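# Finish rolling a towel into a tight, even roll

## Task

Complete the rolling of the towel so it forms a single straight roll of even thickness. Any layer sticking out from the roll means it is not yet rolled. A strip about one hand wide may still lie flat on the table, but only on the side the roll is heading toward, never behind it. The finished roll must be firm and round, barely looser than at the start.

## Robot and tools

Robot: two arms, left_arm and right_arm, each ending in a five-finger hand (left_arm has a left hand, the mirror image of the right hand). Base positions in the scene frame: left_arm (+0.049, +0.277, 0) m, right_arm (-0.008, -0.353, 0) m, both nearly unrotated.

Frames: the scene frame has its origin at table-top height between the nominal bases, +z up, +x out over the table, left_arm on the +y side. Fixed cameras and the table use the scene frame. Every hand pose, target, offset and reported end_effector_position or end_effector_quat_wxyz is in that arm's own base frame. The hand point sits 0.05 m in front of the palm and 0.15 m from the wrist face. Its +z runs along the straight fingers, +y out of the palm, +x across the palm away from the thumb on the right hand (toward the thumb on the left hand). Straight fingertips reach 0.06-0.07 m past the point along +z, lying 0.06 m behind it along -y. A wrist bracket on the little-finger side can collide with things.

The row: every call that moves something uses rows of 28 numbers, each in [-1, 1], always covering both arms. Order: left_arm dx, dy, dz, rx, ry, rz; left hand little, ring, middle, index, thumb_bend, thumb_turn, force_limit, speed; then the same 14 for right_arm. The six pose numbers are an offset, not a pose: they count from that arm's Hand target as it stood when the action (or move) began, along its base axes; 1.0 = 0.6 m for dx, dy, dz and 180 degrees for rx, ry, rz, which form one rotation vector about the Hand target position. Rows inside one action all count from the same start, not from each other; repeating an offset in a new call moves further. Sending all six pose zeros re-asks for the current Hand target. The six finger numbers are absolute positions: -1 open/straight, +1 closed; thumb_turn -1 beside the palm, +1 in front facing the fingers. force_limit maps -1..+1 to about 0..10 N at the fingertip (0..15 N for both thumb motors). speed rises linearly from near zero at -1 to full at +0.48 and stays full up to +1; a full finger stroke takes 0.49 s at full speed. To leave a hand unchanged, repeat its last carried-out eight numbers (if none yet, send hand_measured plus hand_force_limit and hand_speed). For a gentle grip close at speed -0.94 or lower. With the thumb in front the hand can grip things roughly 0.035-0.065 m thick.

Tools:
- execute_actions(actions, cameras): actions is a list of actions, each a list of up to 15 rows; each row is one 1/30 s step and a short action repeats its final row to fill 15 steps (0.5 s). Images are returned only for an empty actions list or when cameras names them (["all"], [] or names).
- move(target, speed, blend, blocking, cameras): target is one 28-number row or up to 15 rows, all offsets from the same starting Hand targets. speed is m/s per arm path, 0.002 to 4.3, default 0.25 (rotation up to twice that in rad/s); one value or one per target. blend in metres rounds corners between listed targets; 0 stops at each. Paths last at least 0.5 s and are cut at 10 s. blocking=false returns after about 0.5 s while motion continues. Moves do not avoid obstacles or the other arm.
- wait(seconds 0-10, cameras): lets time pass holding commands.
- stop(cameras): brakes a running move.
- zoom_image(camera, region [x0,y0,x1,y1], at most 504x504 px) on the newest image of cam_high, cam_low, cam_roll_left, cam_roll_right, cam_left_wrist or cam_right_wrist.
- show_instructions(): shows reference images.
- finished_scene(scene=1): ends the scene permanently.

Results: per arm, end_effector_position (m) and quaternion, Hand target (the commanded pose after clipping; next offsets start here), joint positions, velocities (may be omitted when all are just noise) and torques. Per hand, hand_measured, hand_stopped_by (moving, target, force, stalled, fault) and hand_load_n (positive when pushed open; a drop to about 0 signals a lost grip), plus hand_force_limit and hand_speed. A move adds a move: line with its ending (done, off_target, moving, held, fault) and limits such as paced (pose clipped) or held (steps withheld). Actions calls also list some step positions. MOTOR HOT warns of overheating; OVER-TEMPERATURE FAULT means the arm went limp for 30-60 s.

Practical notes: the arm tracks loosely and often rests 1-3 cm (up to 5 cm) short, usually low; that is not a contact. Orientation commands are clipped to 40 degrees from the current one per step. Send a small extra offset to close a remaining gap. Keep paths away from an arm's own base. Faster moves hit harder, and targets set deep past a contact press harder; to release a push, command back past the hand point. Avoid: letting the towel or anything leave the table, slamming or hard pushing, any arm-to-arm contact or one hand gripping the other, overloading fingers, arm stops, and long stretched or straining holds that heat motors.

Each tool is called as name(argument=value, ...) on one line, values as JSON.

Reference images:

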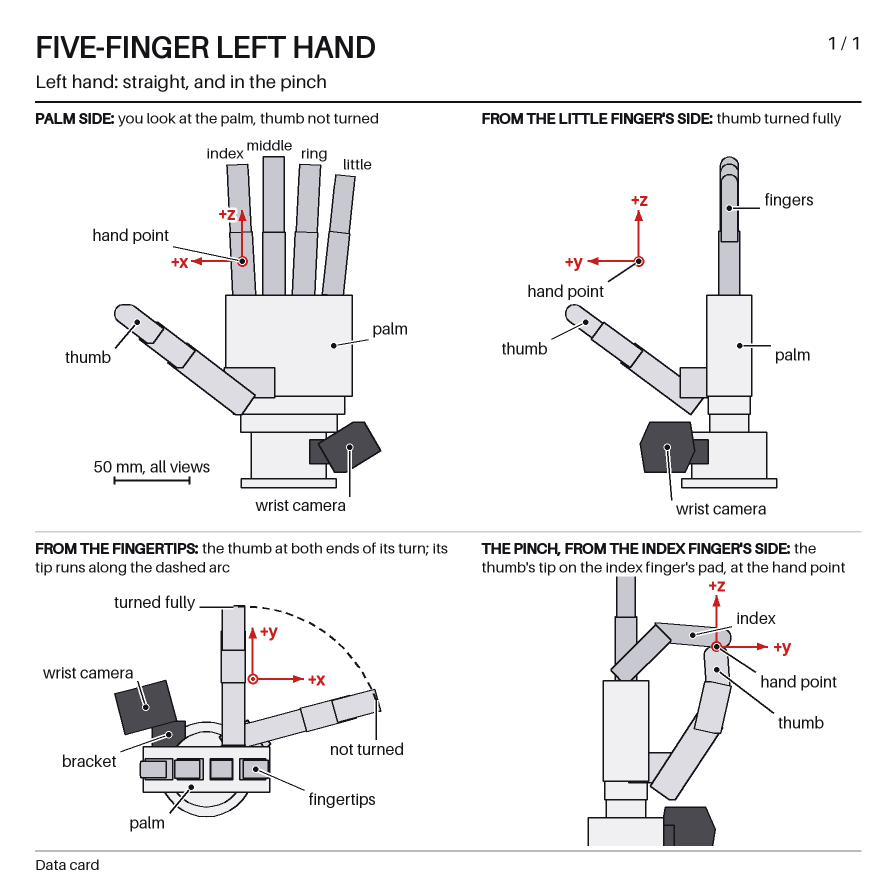

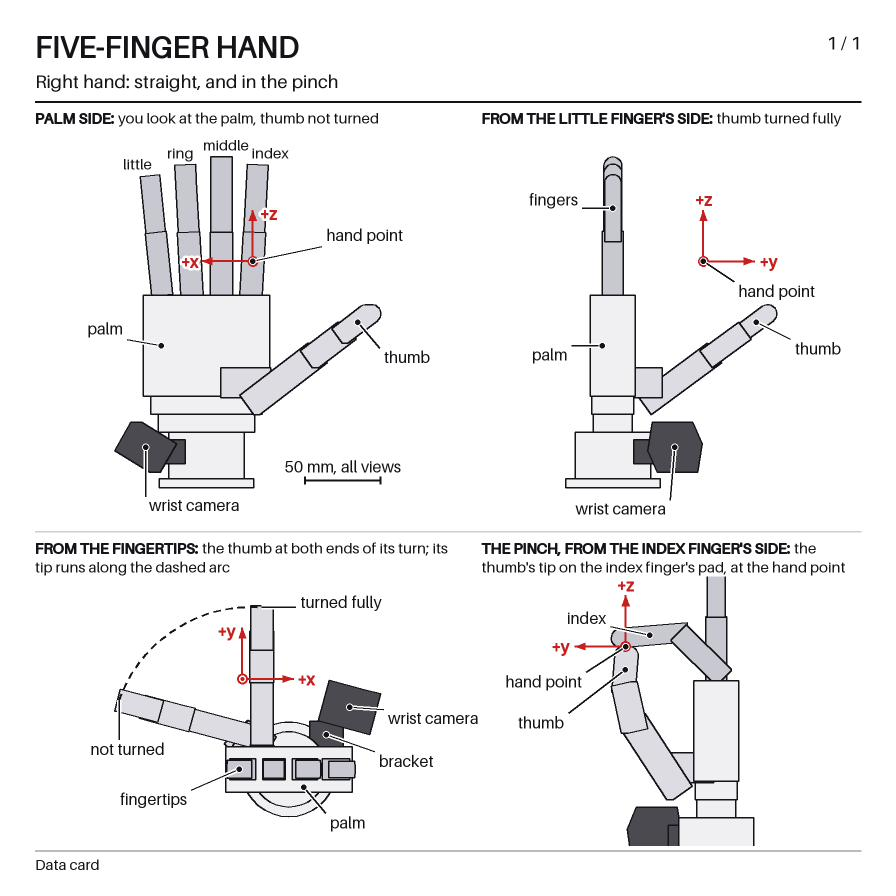

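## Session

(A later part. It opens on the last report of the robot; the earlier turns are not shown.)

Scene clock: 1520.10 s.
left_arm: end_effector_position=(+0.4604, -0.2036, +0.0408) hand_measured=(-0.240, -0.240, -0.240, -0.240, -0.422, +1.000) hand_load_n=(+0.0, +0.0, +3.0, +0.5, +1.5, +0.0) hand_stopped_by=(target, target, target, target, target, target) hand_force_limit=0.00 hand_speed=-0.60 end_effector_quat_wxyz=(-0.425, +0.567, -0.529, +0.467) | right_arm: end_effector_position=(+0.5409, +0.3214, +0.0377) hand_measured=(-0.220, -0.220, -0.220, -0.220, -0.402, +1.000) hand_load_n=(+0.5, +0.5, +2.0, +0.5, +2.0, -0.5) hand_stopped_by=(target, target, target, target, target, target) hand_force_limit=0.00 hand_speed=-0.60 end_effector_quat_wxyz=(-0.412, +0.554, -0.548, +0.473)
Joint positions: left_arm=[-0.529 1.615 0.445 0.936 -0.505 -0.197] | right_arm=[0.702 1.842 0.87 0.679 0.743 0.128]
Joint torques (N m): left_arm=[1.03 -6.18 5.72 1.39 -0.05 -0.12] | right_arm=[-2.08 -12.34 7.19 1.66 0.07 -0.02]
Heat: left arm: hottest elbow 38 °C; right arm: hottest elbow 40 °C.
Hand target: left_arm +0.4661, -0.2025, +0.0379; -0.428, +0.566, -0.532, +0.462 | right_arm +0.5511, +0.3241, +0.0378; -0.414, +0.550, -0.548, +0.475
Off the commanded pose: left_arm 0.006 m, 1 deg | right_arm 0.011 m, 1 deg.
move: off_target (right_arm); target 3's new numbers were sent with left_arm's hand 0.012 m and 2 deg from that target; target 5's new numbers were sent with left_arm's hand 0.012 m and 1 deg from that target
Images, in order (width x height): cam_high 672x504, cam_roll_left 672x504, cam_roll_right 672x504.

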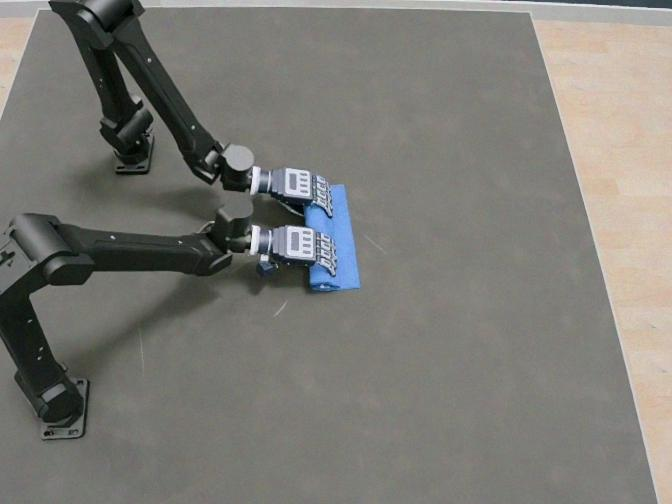

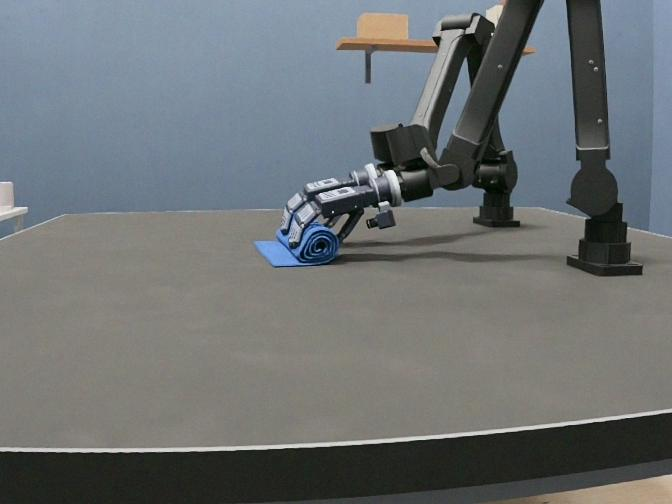

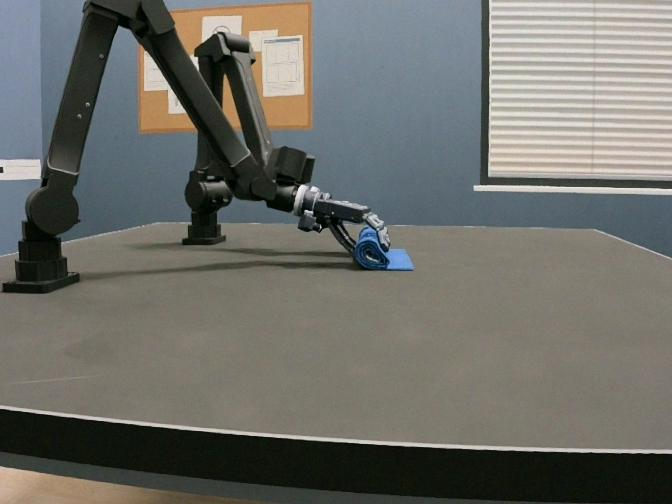

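move(target=[[0,0,0,0,0,0,-0.4,-0.4,-0.4,-0.4,-0.42,1,0,-0.8, 0,0,0,0,0,0,-0.4,-0.4,-0.4,-0.4,-0.40,1,0,-0.8],[0,0,0,0,0,0,-0.5,-0.5,-0.5,-0.5,-0.42,1,0,-0.8, 0,0,0,0,0,0,-0.5,-0.5,-0.5,-0.5,-0.40,1,0,-0.8]], cameras=["cam_roll_left","cam_roll_right"])

zoom_image(camera="cam_roll_left", region=[230, 180, 390, 290])

zoom_image(camera="cam_roll_right", region=[300, 180, 460, 290])

Scene clock: 1528.97 s.
left_arm: end_effector_position=(+0.4595, -0.2032, +0.0356) hand_measured=(-0.500, -0.500, -0.500, -0.500, -0.420, +1.000) hand_load_n=(+0.0, +0.0, -0.5, +0.0, +0.0, +0.0) hand_stopped_by=(target, target, target, target, target, target) hand_force_limit=0.00 hand_speed=-0.80 end_effector_quat_wxyz=(-0.423, +0.568, -0.533, +0.463) | right_arm: end_effector_position=(+0.5405, +0.3211, +0.0350) hand_measured=(-0.500, -0.500, -0.500, -0.500, -0.402, +1.000) hand_load_n=(+0.0, -0.5, +0.0, +0.0, +0.0, +0.0) hand_stopped_by=(target, target, target, target, target, target) hand_force_limit=0.00 hand_speed=-0.80 end_effector_quat_wxyz=(-0.410, +0.555, -0.548, +0.473)
Joint positions: left_arm=[-0.529 1.626 0.445 0.936 -0.504 -0.197] | right_arm=[0.702 1.847 0.87 0.679 0.743 0.128]
Joint torques (N m): left_arm=[1.08 -7.06 5.64 1.39 -0.1 -0.12] | right_arm=[-2.08 -12.69 7.15 1.65 0.08 -0.02]
Heat: left arm: hottest elbow 37 °C; right arm: hottest elbow 40 °C.
Hand target: left_arm +0.4661, -0.2025, +0.0379; -0.428, +0.566, -0.532, +0.462 | right_arm +0.5512, +0.3241, +0.0380; -0.414, +0.550, -0.548, +0.475
Off the commanded pose: left_arm 0.007 m, 1 deg | right_arm 0.011 m, 1 deg.
move: off_target (right_arm); target 2's new numbers were sent with right_arm's hand 0.011 m and 1 deg from that target
Images, in order (width x height): cam_roll_left 672x504, cam_roll_right 672x504.

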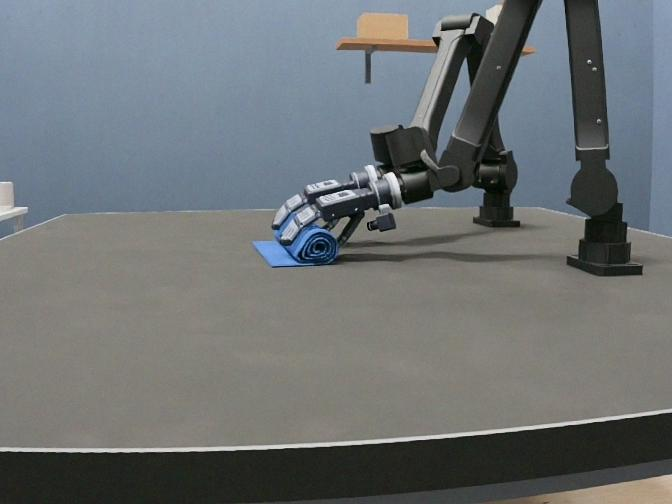

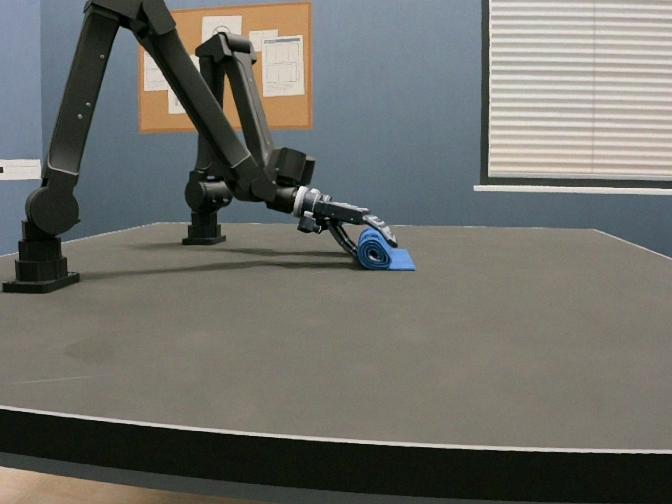

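Scaled by 3.150.

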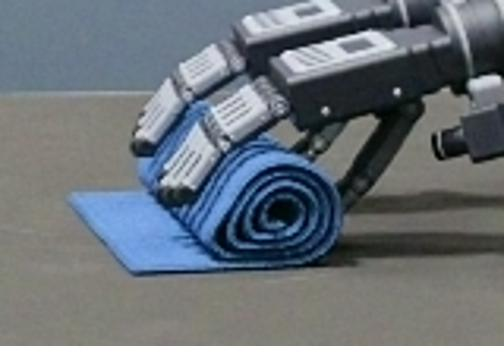

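Scaled by 3.150.

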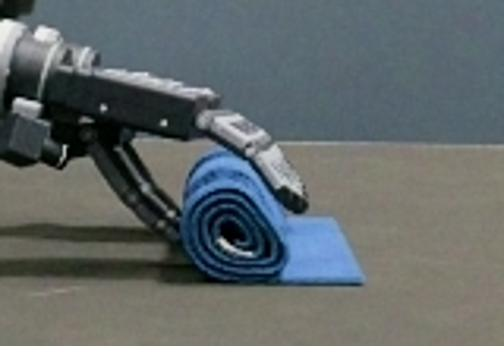

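move(target=[[0,0,0.02,0,0,0,-0.6,-0.6,-0.6,-0.6,-0.42,1,0,-0.8, 0,0,0.02,0,0,0,-0.6,-0.6,-0.6,-0.6,-0.40,1,0,-0.8]], speed=0.05, cameras=["cam_roll_left","cam_roll_right"])

zoom_image(camera="cam_roll_left", region=[230, 180, 390, 290])

zoom_image(camera="cam_roll_right", region=[300, 180, 460, 290])

Scene clock: 1534.93 s.
left_arm: end_effector_position=(+0.4569, -0.2018, +0.0375) hand_measured=(-0.600, -0.600, -0.600, -0.600, -0.420, +1.000) hand_load_n=(+0.0, +0.0, +0.0, +0.0, +0.0, +0.0) hand_stopped_by=(target, target, target, target, target, target) hand_force_limit=0.00 hand_speed=-0.80 end_effector_quat_wxyz=(-0.422, +0.570, -0.539, +0.456) | right_arm: end_effector_position=(+0.5384, +0.3193, +0.0302) hand_measured=(-0.600, -0.600, -0.600, -0.600, -0.402, +1.000) hand_load_n=(+0.0, +0.0, +0.0, -0.5, +0.5, +0.0) hand_stopped_by=(target, target, target, target, target, target) hand_force_limit=0.00 hand_speed=-0.80 end_effector_quat_wxyz=(-0.402, +0.562, -0.548, +0.472)
Joint positions: left_arm=[-0.529 1.598 0.445 0.888 -0.504 -0.197] | right_arm=[0.702 1.847 0.87 0.656 0.743 0.128]
Joint torques (N m): left_arm=[1.03 -8.41 6.12 1.24 -0.12 -0.12] | right_arm=[-2.02 -15.09 7.31 1.32 0.1 -0.02]
Heat: left arm: hottest elbow 36 °C; right arm: hottest elbow 39 °C.
Hand target: left_arm +0.4661, -0.2026, +0.0500; -0.427, +0.566, -0.532, +0.462 | right_arm +0.5512, +0.3241, +0.0500; -0.414, +0.550, -0.548, +0.475
Off the commanded pose: left_arm 0.015 m, 1 deg | right_arm 0.024 m, 2 deg.
move: off_target (left_arm, right_arm)
Images, in order (width x height): cam_roll_left 672x504, cam_roll_right 672x504.

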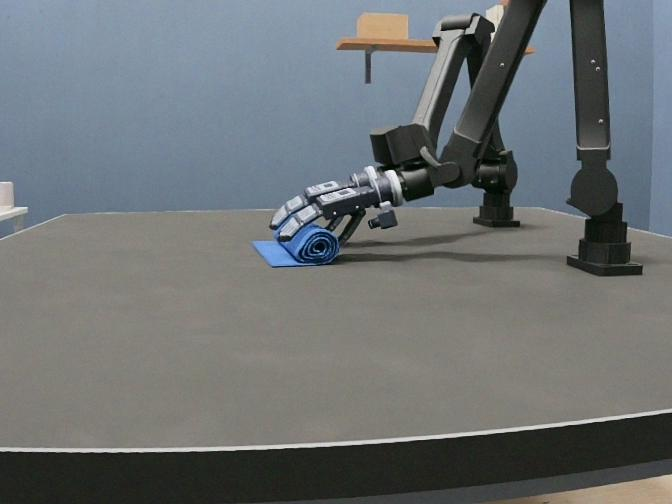

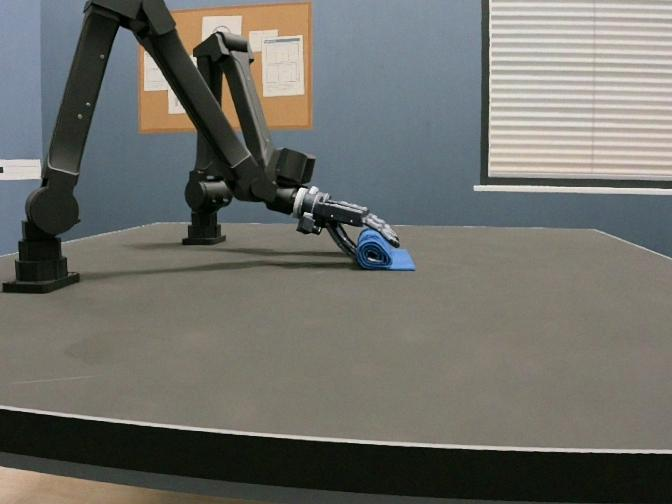

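Scaled by 3.150.

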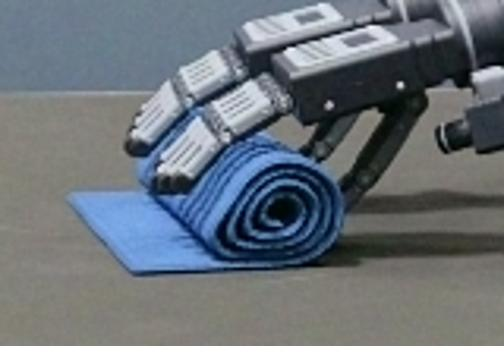

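Scaled by 3.150.

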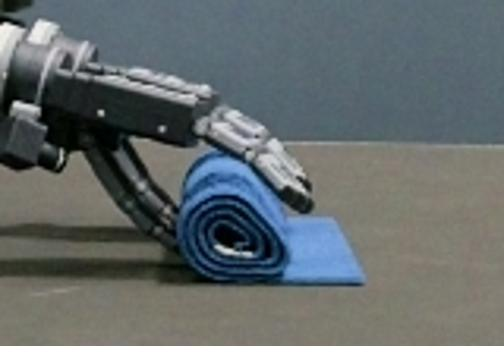

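move(target=[[0,0,0.0167,0,0,0,-0.7,-0.7,-0.7,-0.7,-0.42,1,0,-0.8, 0,0,0.0333,0,0,0,-0.7,-0.7,-0.7,-0.7,-0.40,1,0,-0.8],[0,0,0.0167,0,0,0,-0.7,-0.7,-0.7,-0.7,-0.5,1,0,-0.8, 0,0,0.0333,0,0,0,-0.7,-0.7,-0.7,-0.7,-0.5,1,0,-0.8]], speed=0.05, cameras=["cam_roll_left","cam_roll_right"])

zoom_image(camera="cam_roll_left", region=[230, 180, 390, 290])

zoom_image(camera="cam_roll_right", region=[300, 180, 460, 290])

Scene clock: 1540.97 s.
left_arm: end_effector_position=(+0.4553, -0.2009, +0.0455) hand_measured=(-0.700, -0.700, -0.700, -0.700, -0.500, +1.000) hand_load_n=(+0.0, +0.0, -0.5, +0.0, +0.0, +0.0) hand_stopped_by=(target, target, target, target, target, target) hand_force_limit=0.00 hand_speed=-0.80 end_effector_quat_wxyz=(-0.421, +0.570, -0.540, +0.454) | right_arm: end_effector_position=(+0.5355, +0.3168, +0.0390) hand_measured=(-0.700, -0.700, -0.700, -0.700, -0.500, +1.000) hand_load_n=(+0.0, +0.0, +0.0, +0.0, +0.0, +0.0) hand_stopped_by=(target, target, target, target, target, target) hand_force_limit=0.00 hand_speed=-0.80 end_effector_quat_wxyz=(-0.394, +0.568, -0.548, +0.471)
Joint positions: left_arm=[-0.529 1.559 0.445 0.844 -0.504 -0.197] | right_arm=[0.702 1.813 0.87 0.603 0.743 0.128]
Joint torques (N m): left_arm=[1.08 -8.18 6.71 1.26 -0.12 -0.12] | right_arm=[-2.08 -15.85 7.97 1.31 0.12 -0.03]
Heat: left arm: hottest elbow 36 °C; right arm: hottest elbow 39 °C.
Hand target: left_arm +0.4660, -0.2026, +0.0599; -0.427, +0.566, -0.532, +0.462 | right_arm +0.5512, +0.3241, +0.0698; -0.414, +0.550, -0.548, +0.475
Off the commanded pose: left_arm 0.018 m, 2 deg | right_arm 0.035 m, 3 deg.
move: off_target (left_arm, right_arm); target 2's new numbers were sent with right_arm's hand 0.035 m and 3 deg from that target
Images, in order (width x height): cam_roll_left 672x504, cam_roll_right 672x504.

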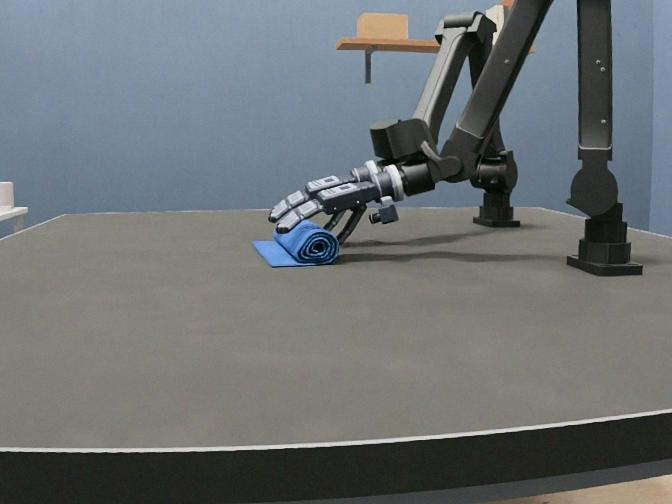

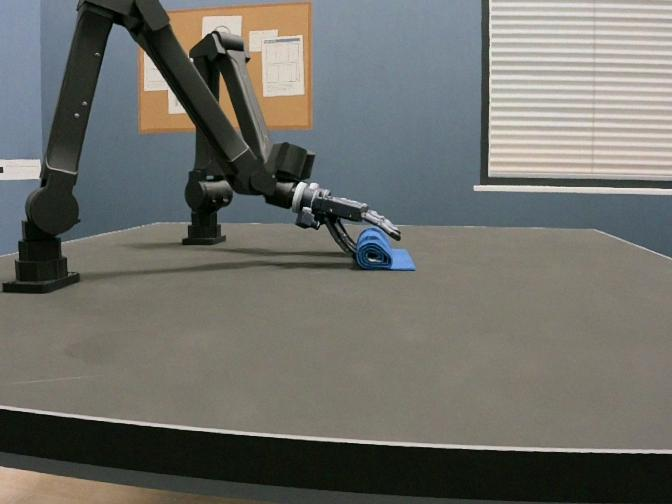

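Scaled by 3.150.

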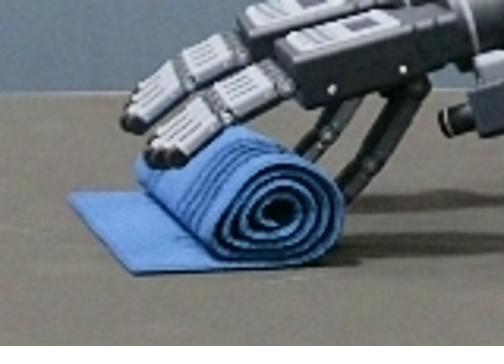

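Scaled by 3.150.

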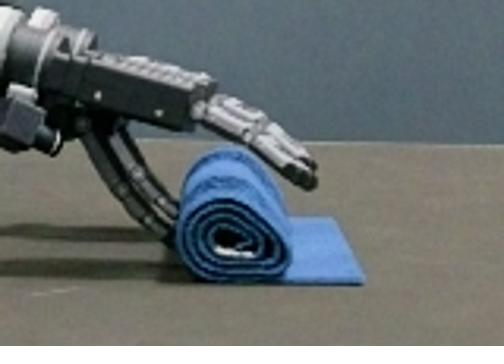

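move(target=[[0,0,0,0,0,0,-0.7,-0.7,-0.7,-0.7,-0.6,1,0,-0.8, 0,0,0,0,0,0,-0.7,-0.7,-0.7,-0.7,-0.6,1,0,-0.8]], speed=0.05, cameras=["cam_roll_left","cam_roll_right"])

zoom_image(camera="cam_roll_left", region=[230, 180, 390, 290])

zoom_image(camera="cam_roll_right", region=[300, 180, 460, 290])

Scene clock: 1544.83 s.
left_arm: end_effector_position=(+0.4553, -0.2009, +0.0455) hand_measured=(-0.700, -0.700, -0.700, -0.700, -0.600, +1.000) hand_load_n=(+0.0, +0.0, +0.0, +0.0, +0.0, +0.0) hand_stopped_by=(target, target, target, target, target, target) hand_force_limit=0.00 hand_speed=-0.80 end_effector_quat_wxyz=(-0.421, +0.570, -0.540, +0.454) | right_arm: end_effector_position=(+0.5355, +0.3168, +0.0390) hand_measured=(-0.700, -0.700, -0.700, -0.700, -0.600, +1.000) hand_load_n=(+0.0, +0.0, +0.0, +0.0, +0.0, +0.0) hand_stopped_by=(target, target, target, target, target, target) hand_force_limit=0.00 hand_speed=-0.80 end_effector_quat_wxyz=(-0.394, +0.568, -0.548, +0.471)
Joint positions: left_arm=[-0.529 1.559 0.445 0.844 -0.504 -0.197] | right_arm=[0.702 1.813 0.87 0.603 0.743 0.128]
Joint torques (N m): left_arm=[1.03 -8.18 6.71 1.26 -0.12 -0.12] | right_arm=[-2.02 -15.79 7.95 1.31 0.12 -0.03]
Heat: left arm: hottest elbow 36 °C; right arm: hottest elbow 39 °C.
Hand target: left_arm +0.4660, -0.2026, +0.0599; -0.427, +0.566, -0.532, +0.462 | right_arm +0.5512, +0.3241, +0.0698; -0.414, +0.550, -0.548, +0.475
Off the commanded pose: left_arm 0.018 m, 2 deg | right_arm 0.035 m, 3 deg.
move: off_target (left_arm, right_arm)
Images, in order (width x height): cam_roll_left 672x504, cam_roll_right 672x504.

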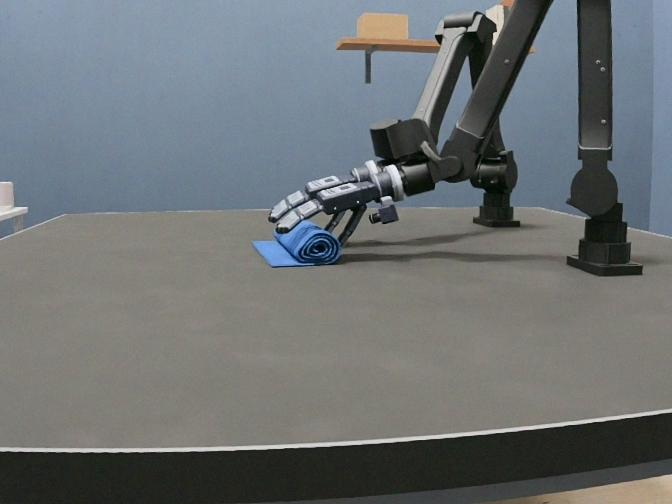

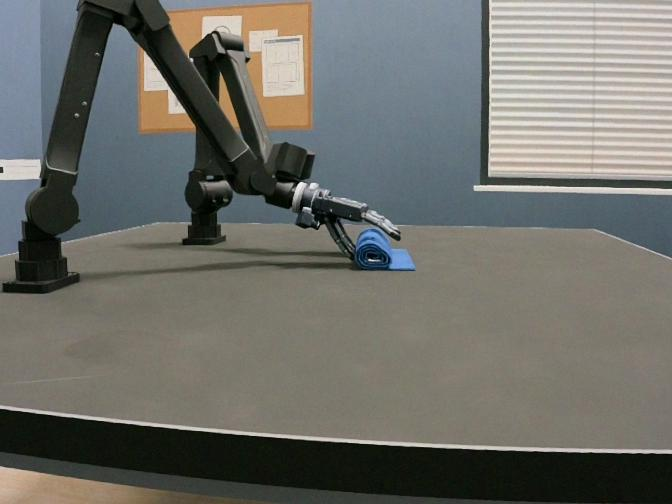

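Scaled by 3.150.

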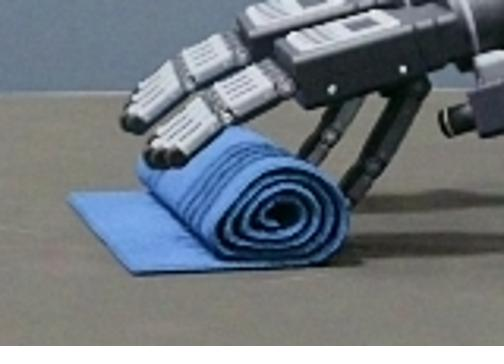

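Scaled by 3.150.

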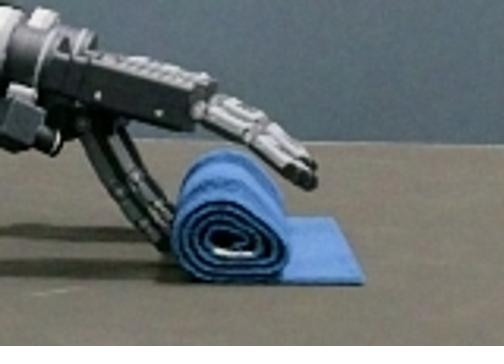

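move(target=[[0,0,0,0,0,0,-0.7,-0.7,-0.7,-0.7,-0.8,1,0,-0.8, 0,0,0,0,0,0,-0.7,-0.7,-0.7,-0.7,-0.8,1,0,-0.8]], speed=0.05, cameras=["cam_roll_left","cam_roll_right","cam_high"])

zoom_image(camera="cam_roll_left", region=[230, 180, 390, 290])

zoom_image(camera="cam_roll_right", region=[300, 180, 460, 290])

zoom_image(camera="cam_high", region=[260, 170, 420, 310])

Scene clock: 1550.87 s.
left_arm: end_effector_position=(+0.4555, -0.2010, +0.0468) hand_measured=(-0.700, -0.700, -0.700, -0.700, -0.800, +1.000) hand_load_n=(-0.5, +0.0, -0.5, +0.0, +0.0, +0.0) hand_stopped_by=(target, target, target, target, target, target) hand_force_limit=0.00 hand_speed=-0.80 end_effector_quat_wxyz=(-0.421, +0.570, -0.539, +0.455) | right_arm: end_effector_position=(+0.5355, +0.3168, +0.0390) hand_measured=(-0.700, -0.700, -0.700, -0.700, -0.800, +1.000) hand_load_n=(+0.0, +0.0, +0.0, +0.0, +0.0, +0.0) hand_stopped_by=(target, target, target, target, target, target) hand_force_limit=0.00 hand_speed=-0.80 end_effector_quat_wxyz=(-0.394, +0.568, -0.548, +0.471)
Joint positions: left_arm=[-0.529 1.556 0.445 0.844 -0.504 -0.197] | right_arm=[0.702 1.813 0.87 0.603 0.743 0.128]
Joint torques (N m): left_arm=[1.08 -7.94 6.74 1.26 -0.12 -0.12] | right_arm=[-2.08 -15.85 7.95 1.31 0.13 -0.03]
Heat: left arm: hottest elbow 36 °C; right arm: hottest elbow 40 °C.
Hand target: left_arm +0.4661, -0.2026, +0.0600; -0.427, +0.566, -0.532, +0.462 | right_arm +0.5512, +0.3241, +0.0698; -0.414, +0.550, -0.548, +0.475
Off the commanded pose: left_arm 0.017 m, 1 deg | right_arm 0.035 m, 3 deg.
move: off_target (left_arm, right_arm)
Images, in order (width x height): cam_high 672x504, cam_roll_left 672x504, cam_roll_right 672x504.

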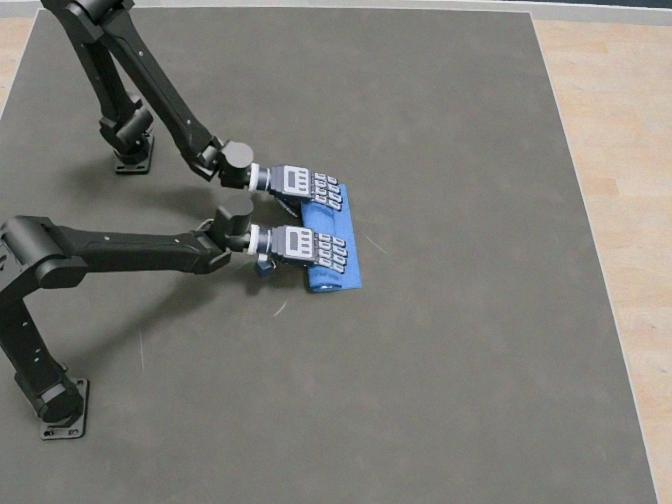

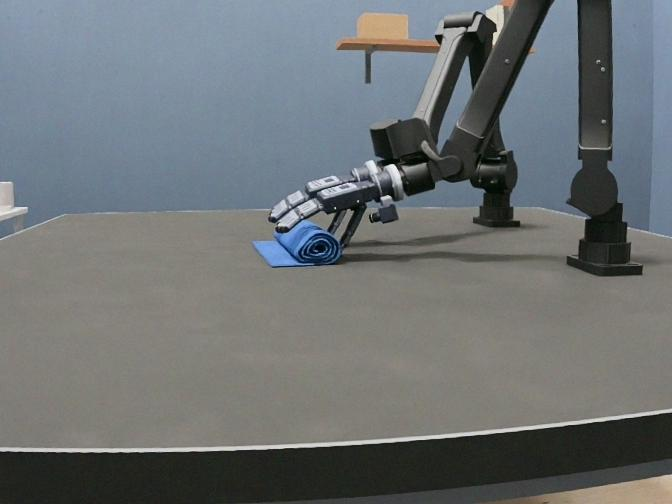

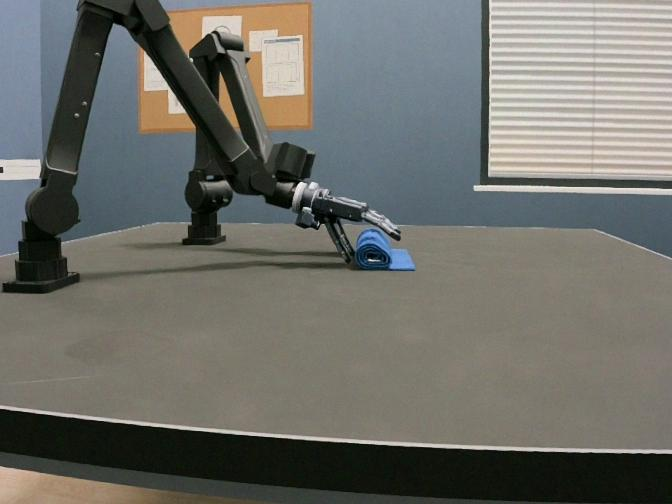

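Scaled by 3.150.

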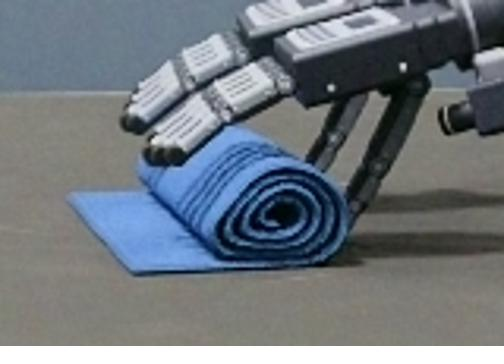

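Scaled by 3.150.

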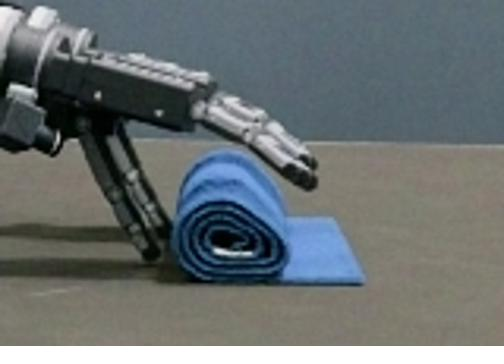

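Scaled by 3.150.

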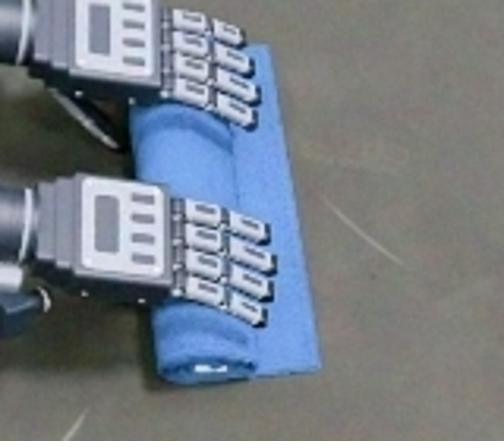

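move(target=[[0,0,0.05,0,0,0,-0.7,-0.7,-0.7,-0.7,-0.9,1,0,-0.8, 0,0,0,0,0,0,-0.7,-0.7,-0.7,-0.7,-0.9,1,0,-0.8],[0,0,0.1,0,0,0,-0.7,-0.7,-0.7,-0.7,-1,1,0,-0.8, 0,0,0,0,0,0,-0.7,-0.7,-0.7,-0.7,-1,1,0,-0.8]], speed=0.06, cameras=["cam_roll_left","cam_roll_right","cam_high"])

zoom_image(camera="cam_roll_left", region=[230, 180, 390, 290])

zoom_image(camera="cam_roll_right", region=[300, 180, 460, 290])

zoom_image(camera="cam_high", region=[260, 170, 420, 310])

Scene clock: 1560.03 s.
left_arm: end_effector_position=(+0.4482, -0.1967, +0.0951) hand_measured=(-0.700, -0.700, -0.700, -0.700, -1.000, +1.000) hand_load_n=(+0.0, +0.0, +0.0, -0.5, +0.0, +0.0) hand_stopped_by=(target, target, target, target, target, target) hand_force_limit=0.00 hand_speed=-0.80 end_effector_quat_wxyz=(-0.420, +0.572, -0.545, +0.447) | right_arm: end_effector_position=(+0.5369, +0.3174, +0.0419) hand_measured=(-0.700, -0.700, -0.700, -0.700, -1.000, +1.000) hand_load_n=(+0.0, +0.0, +0.0, +0.0, -0.5, +0.0) hand_stopped_by=(target, target, target, target, target, target) hand_force_limit=0.00 hand_speed=-0.80 end_effector_quat_wxyz=(-0.396, +0.566, -0.548, +0.472)
Joint positions: left_arm=[-0.529 1.346 0.468 0.59 -0.504 -0.197] | right_arm=[0.701 1.81 0.873 0.603 0.743 0.128]
Joint torques (N m): left_arm=[1.03 -6.77 10.1 1.25 -0.14 -0.12] | right_arm=[-2.08 -15.62 7.77 1.32 0.11 -0.03]
Heat: left arm: hottest elbow 36 °C; right arm: hottest elbow 40 °C.
Hand target: left_arm +0.4661, -0.2026, +0.1200; -0.427, +0.566, -0.532, +0.462 | right_arm +0.5511, +0.3240, +0.0697; -0.414, +0.550, -0.548, +0.475
Off the commanded pose: left_arm 0.031 m, 3 deg | right_arm 0.032 m, 3 deg.
move: off_target (left_arm, right_arm); target 2's new numbers were sent with right_arm's hand 0.035 m and 3 deg from that target
Images, in order (width x height): cam_high 672x504, cam_roll_left 672x504, cam_roll_right 672x504.

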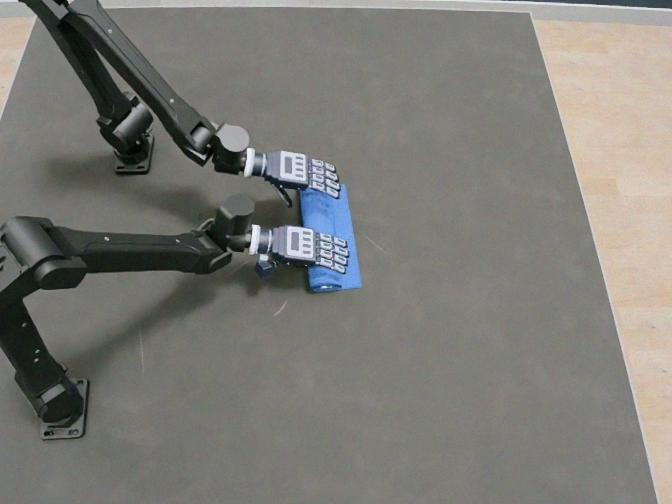

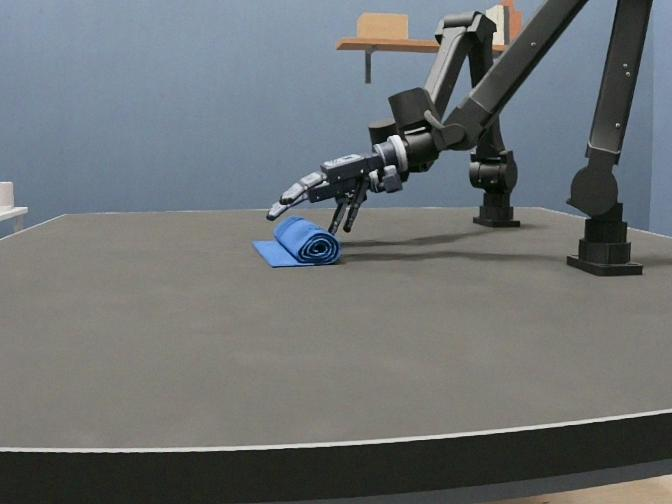

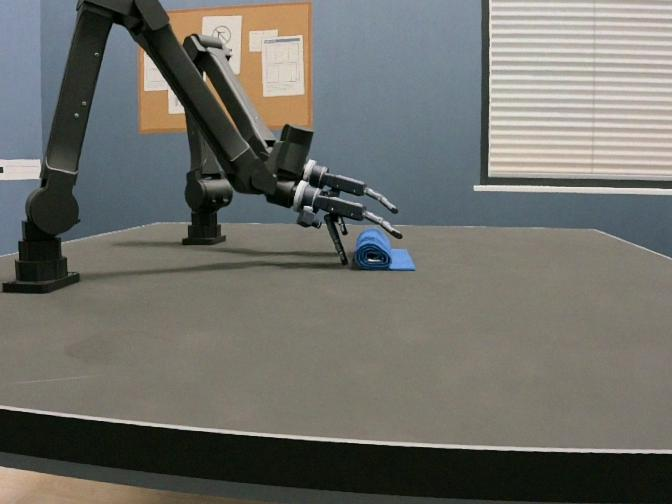

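Scaled by 3.150.

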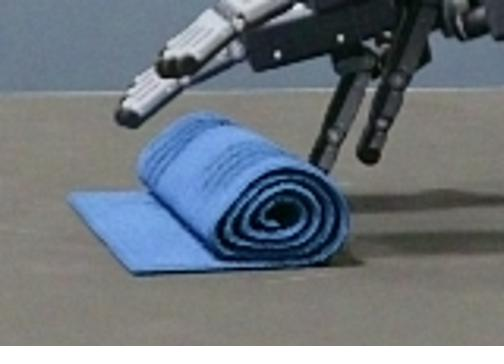

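Scaled by 3.150.

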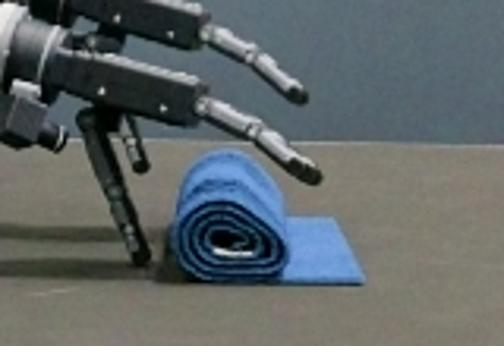

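Scaled by 3.150.

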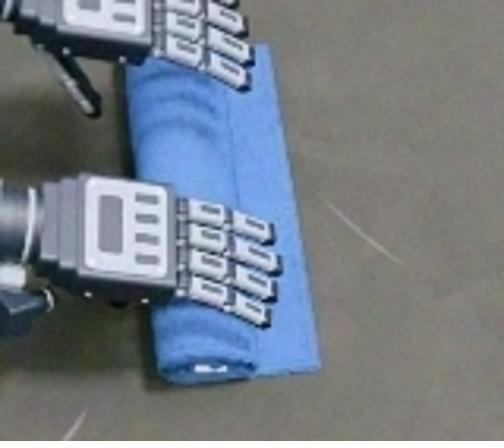

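move(target=[[0,0,0,0,0,0,-0.7,-0.7,-0.7,-0.7,-1,1,0,-0.8, 0,0,0.04,0,0,0,-0.7,-0.7,-0.7,-0.7,-1,1,0,-0.8],[0,0,0,0,0,0,-0.7,-0.7,-0.7,-0.7,-1,1,0,-0.8, 0,0,0.09,0,0,0,-0.7,-0.7,-0.7,-0.7,-1,1,0,-0.8]], speed=0.05, cameras=["cam_roll_left","cam_roll_right","cam_high"])

zoom_image(camera="cam_roll_left", region=[230, 180, 390, 290])

zoom_image(camera="cam_roll_right", region=[300, 180, 460, 290])

zoom_image(camera="cam_high", region=[260, 170, 420, 310])

Scene clock: 1570.10 s.
left_arm: end_effector_position=(+0.4482, -0.1967, +0.0951) hand_measured=(-0.700, -0.700, -0.700, -0.700, -1.000, +1.000) hand_load_n=(+0.0, +0.0, +0.0, +0.0, +0.0, +0.0) hand_stopped_by=(target, target, target, target, target, target) hand_force_limit=0.00 hand_speed=-0.80 end_effector_quat_wxyz=(-0.420, +0.572, -0.545, +0.447) | right_arm: end_effector_position=(+0.5350, +0.3158, +0.0883) hand_measured=(-0.700, -0.700, -0.700, -0.700, -1.000, +1.000) hand_load_n=(+0.0, +0.0, +0.0, +0.0, +0.0, +0.0) hand_stopped_by=(target, target, target, target, target, target) hand_force_limit=0.00 hand_speed=-0.80 end_effector_quat_wxyz=(-0.391, +0.570, -0.548, +0.471)
Joint positions: left_arm=[-0.529 1.346 0.468 0.59 -0.504 -0.197] | right_arm=[0.701 1.697 0.897 0.454 0.743 0.128]
Joint torques (N m): left_arm=[1.03 -6.77 10.09 1.25 -0.14 -0.12] | right_arm=[-2.02 -15.15 9.28 1.36 0.12 -0.03]
Heat: left arm: hottest elbow 36 °C; right arm: hottest elbow 40 °C.
Hand target: left_arm +0.4661, -0.2026, +0.1200; -0.427, +0.566, -0.532, +0.462 | right_arm +0.5511, +0.3240, +0.1239; -0.414, +0.550, -0.548, +0.475
Off the commanded pose: left_arm 0.031 m, 3 deg | right_arm 0.040 m, 4 deg.
move: off_target (left_arm, right_arm)
Images, in order (width x height): cam_high 672x504, cam_roll_left 672x504, cam_roll_right 672x504.

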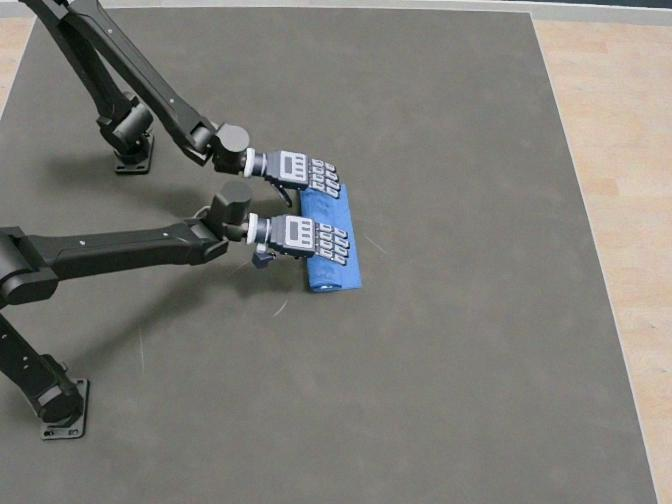

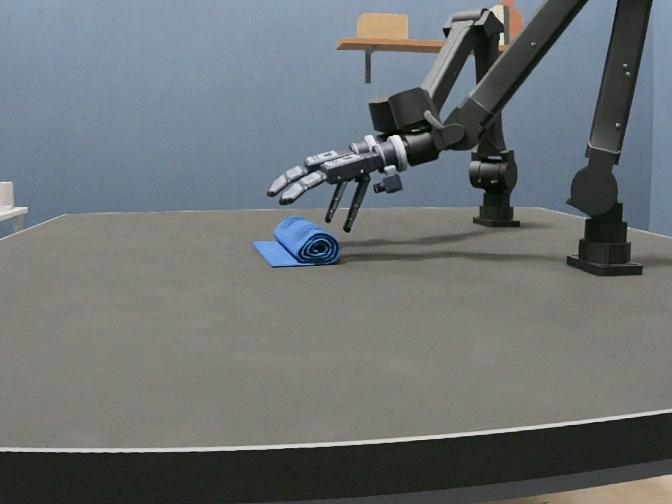

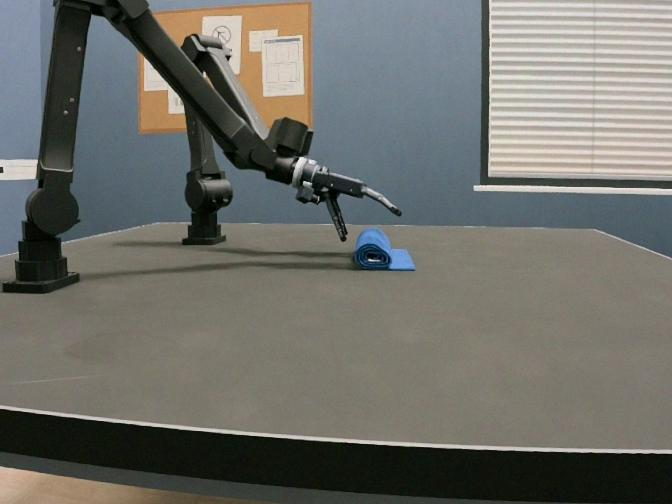

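Scaled by 3.150.

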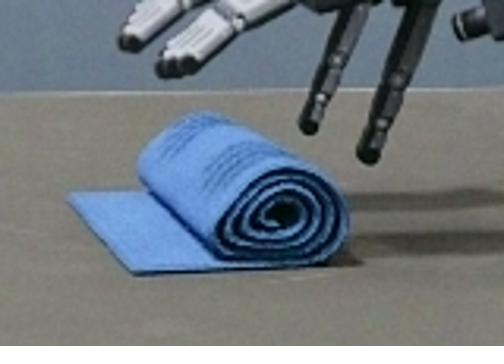

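Scaled by 3.150.

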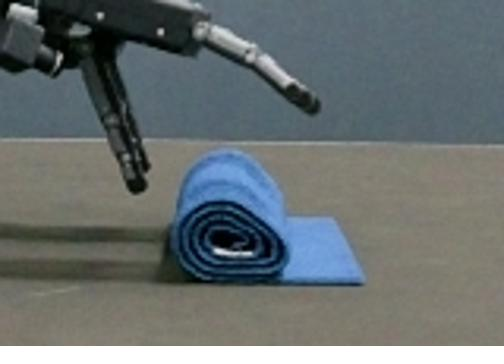

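Scaled by 3.150.

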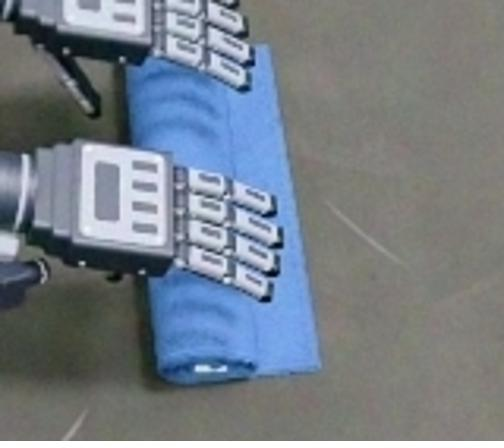

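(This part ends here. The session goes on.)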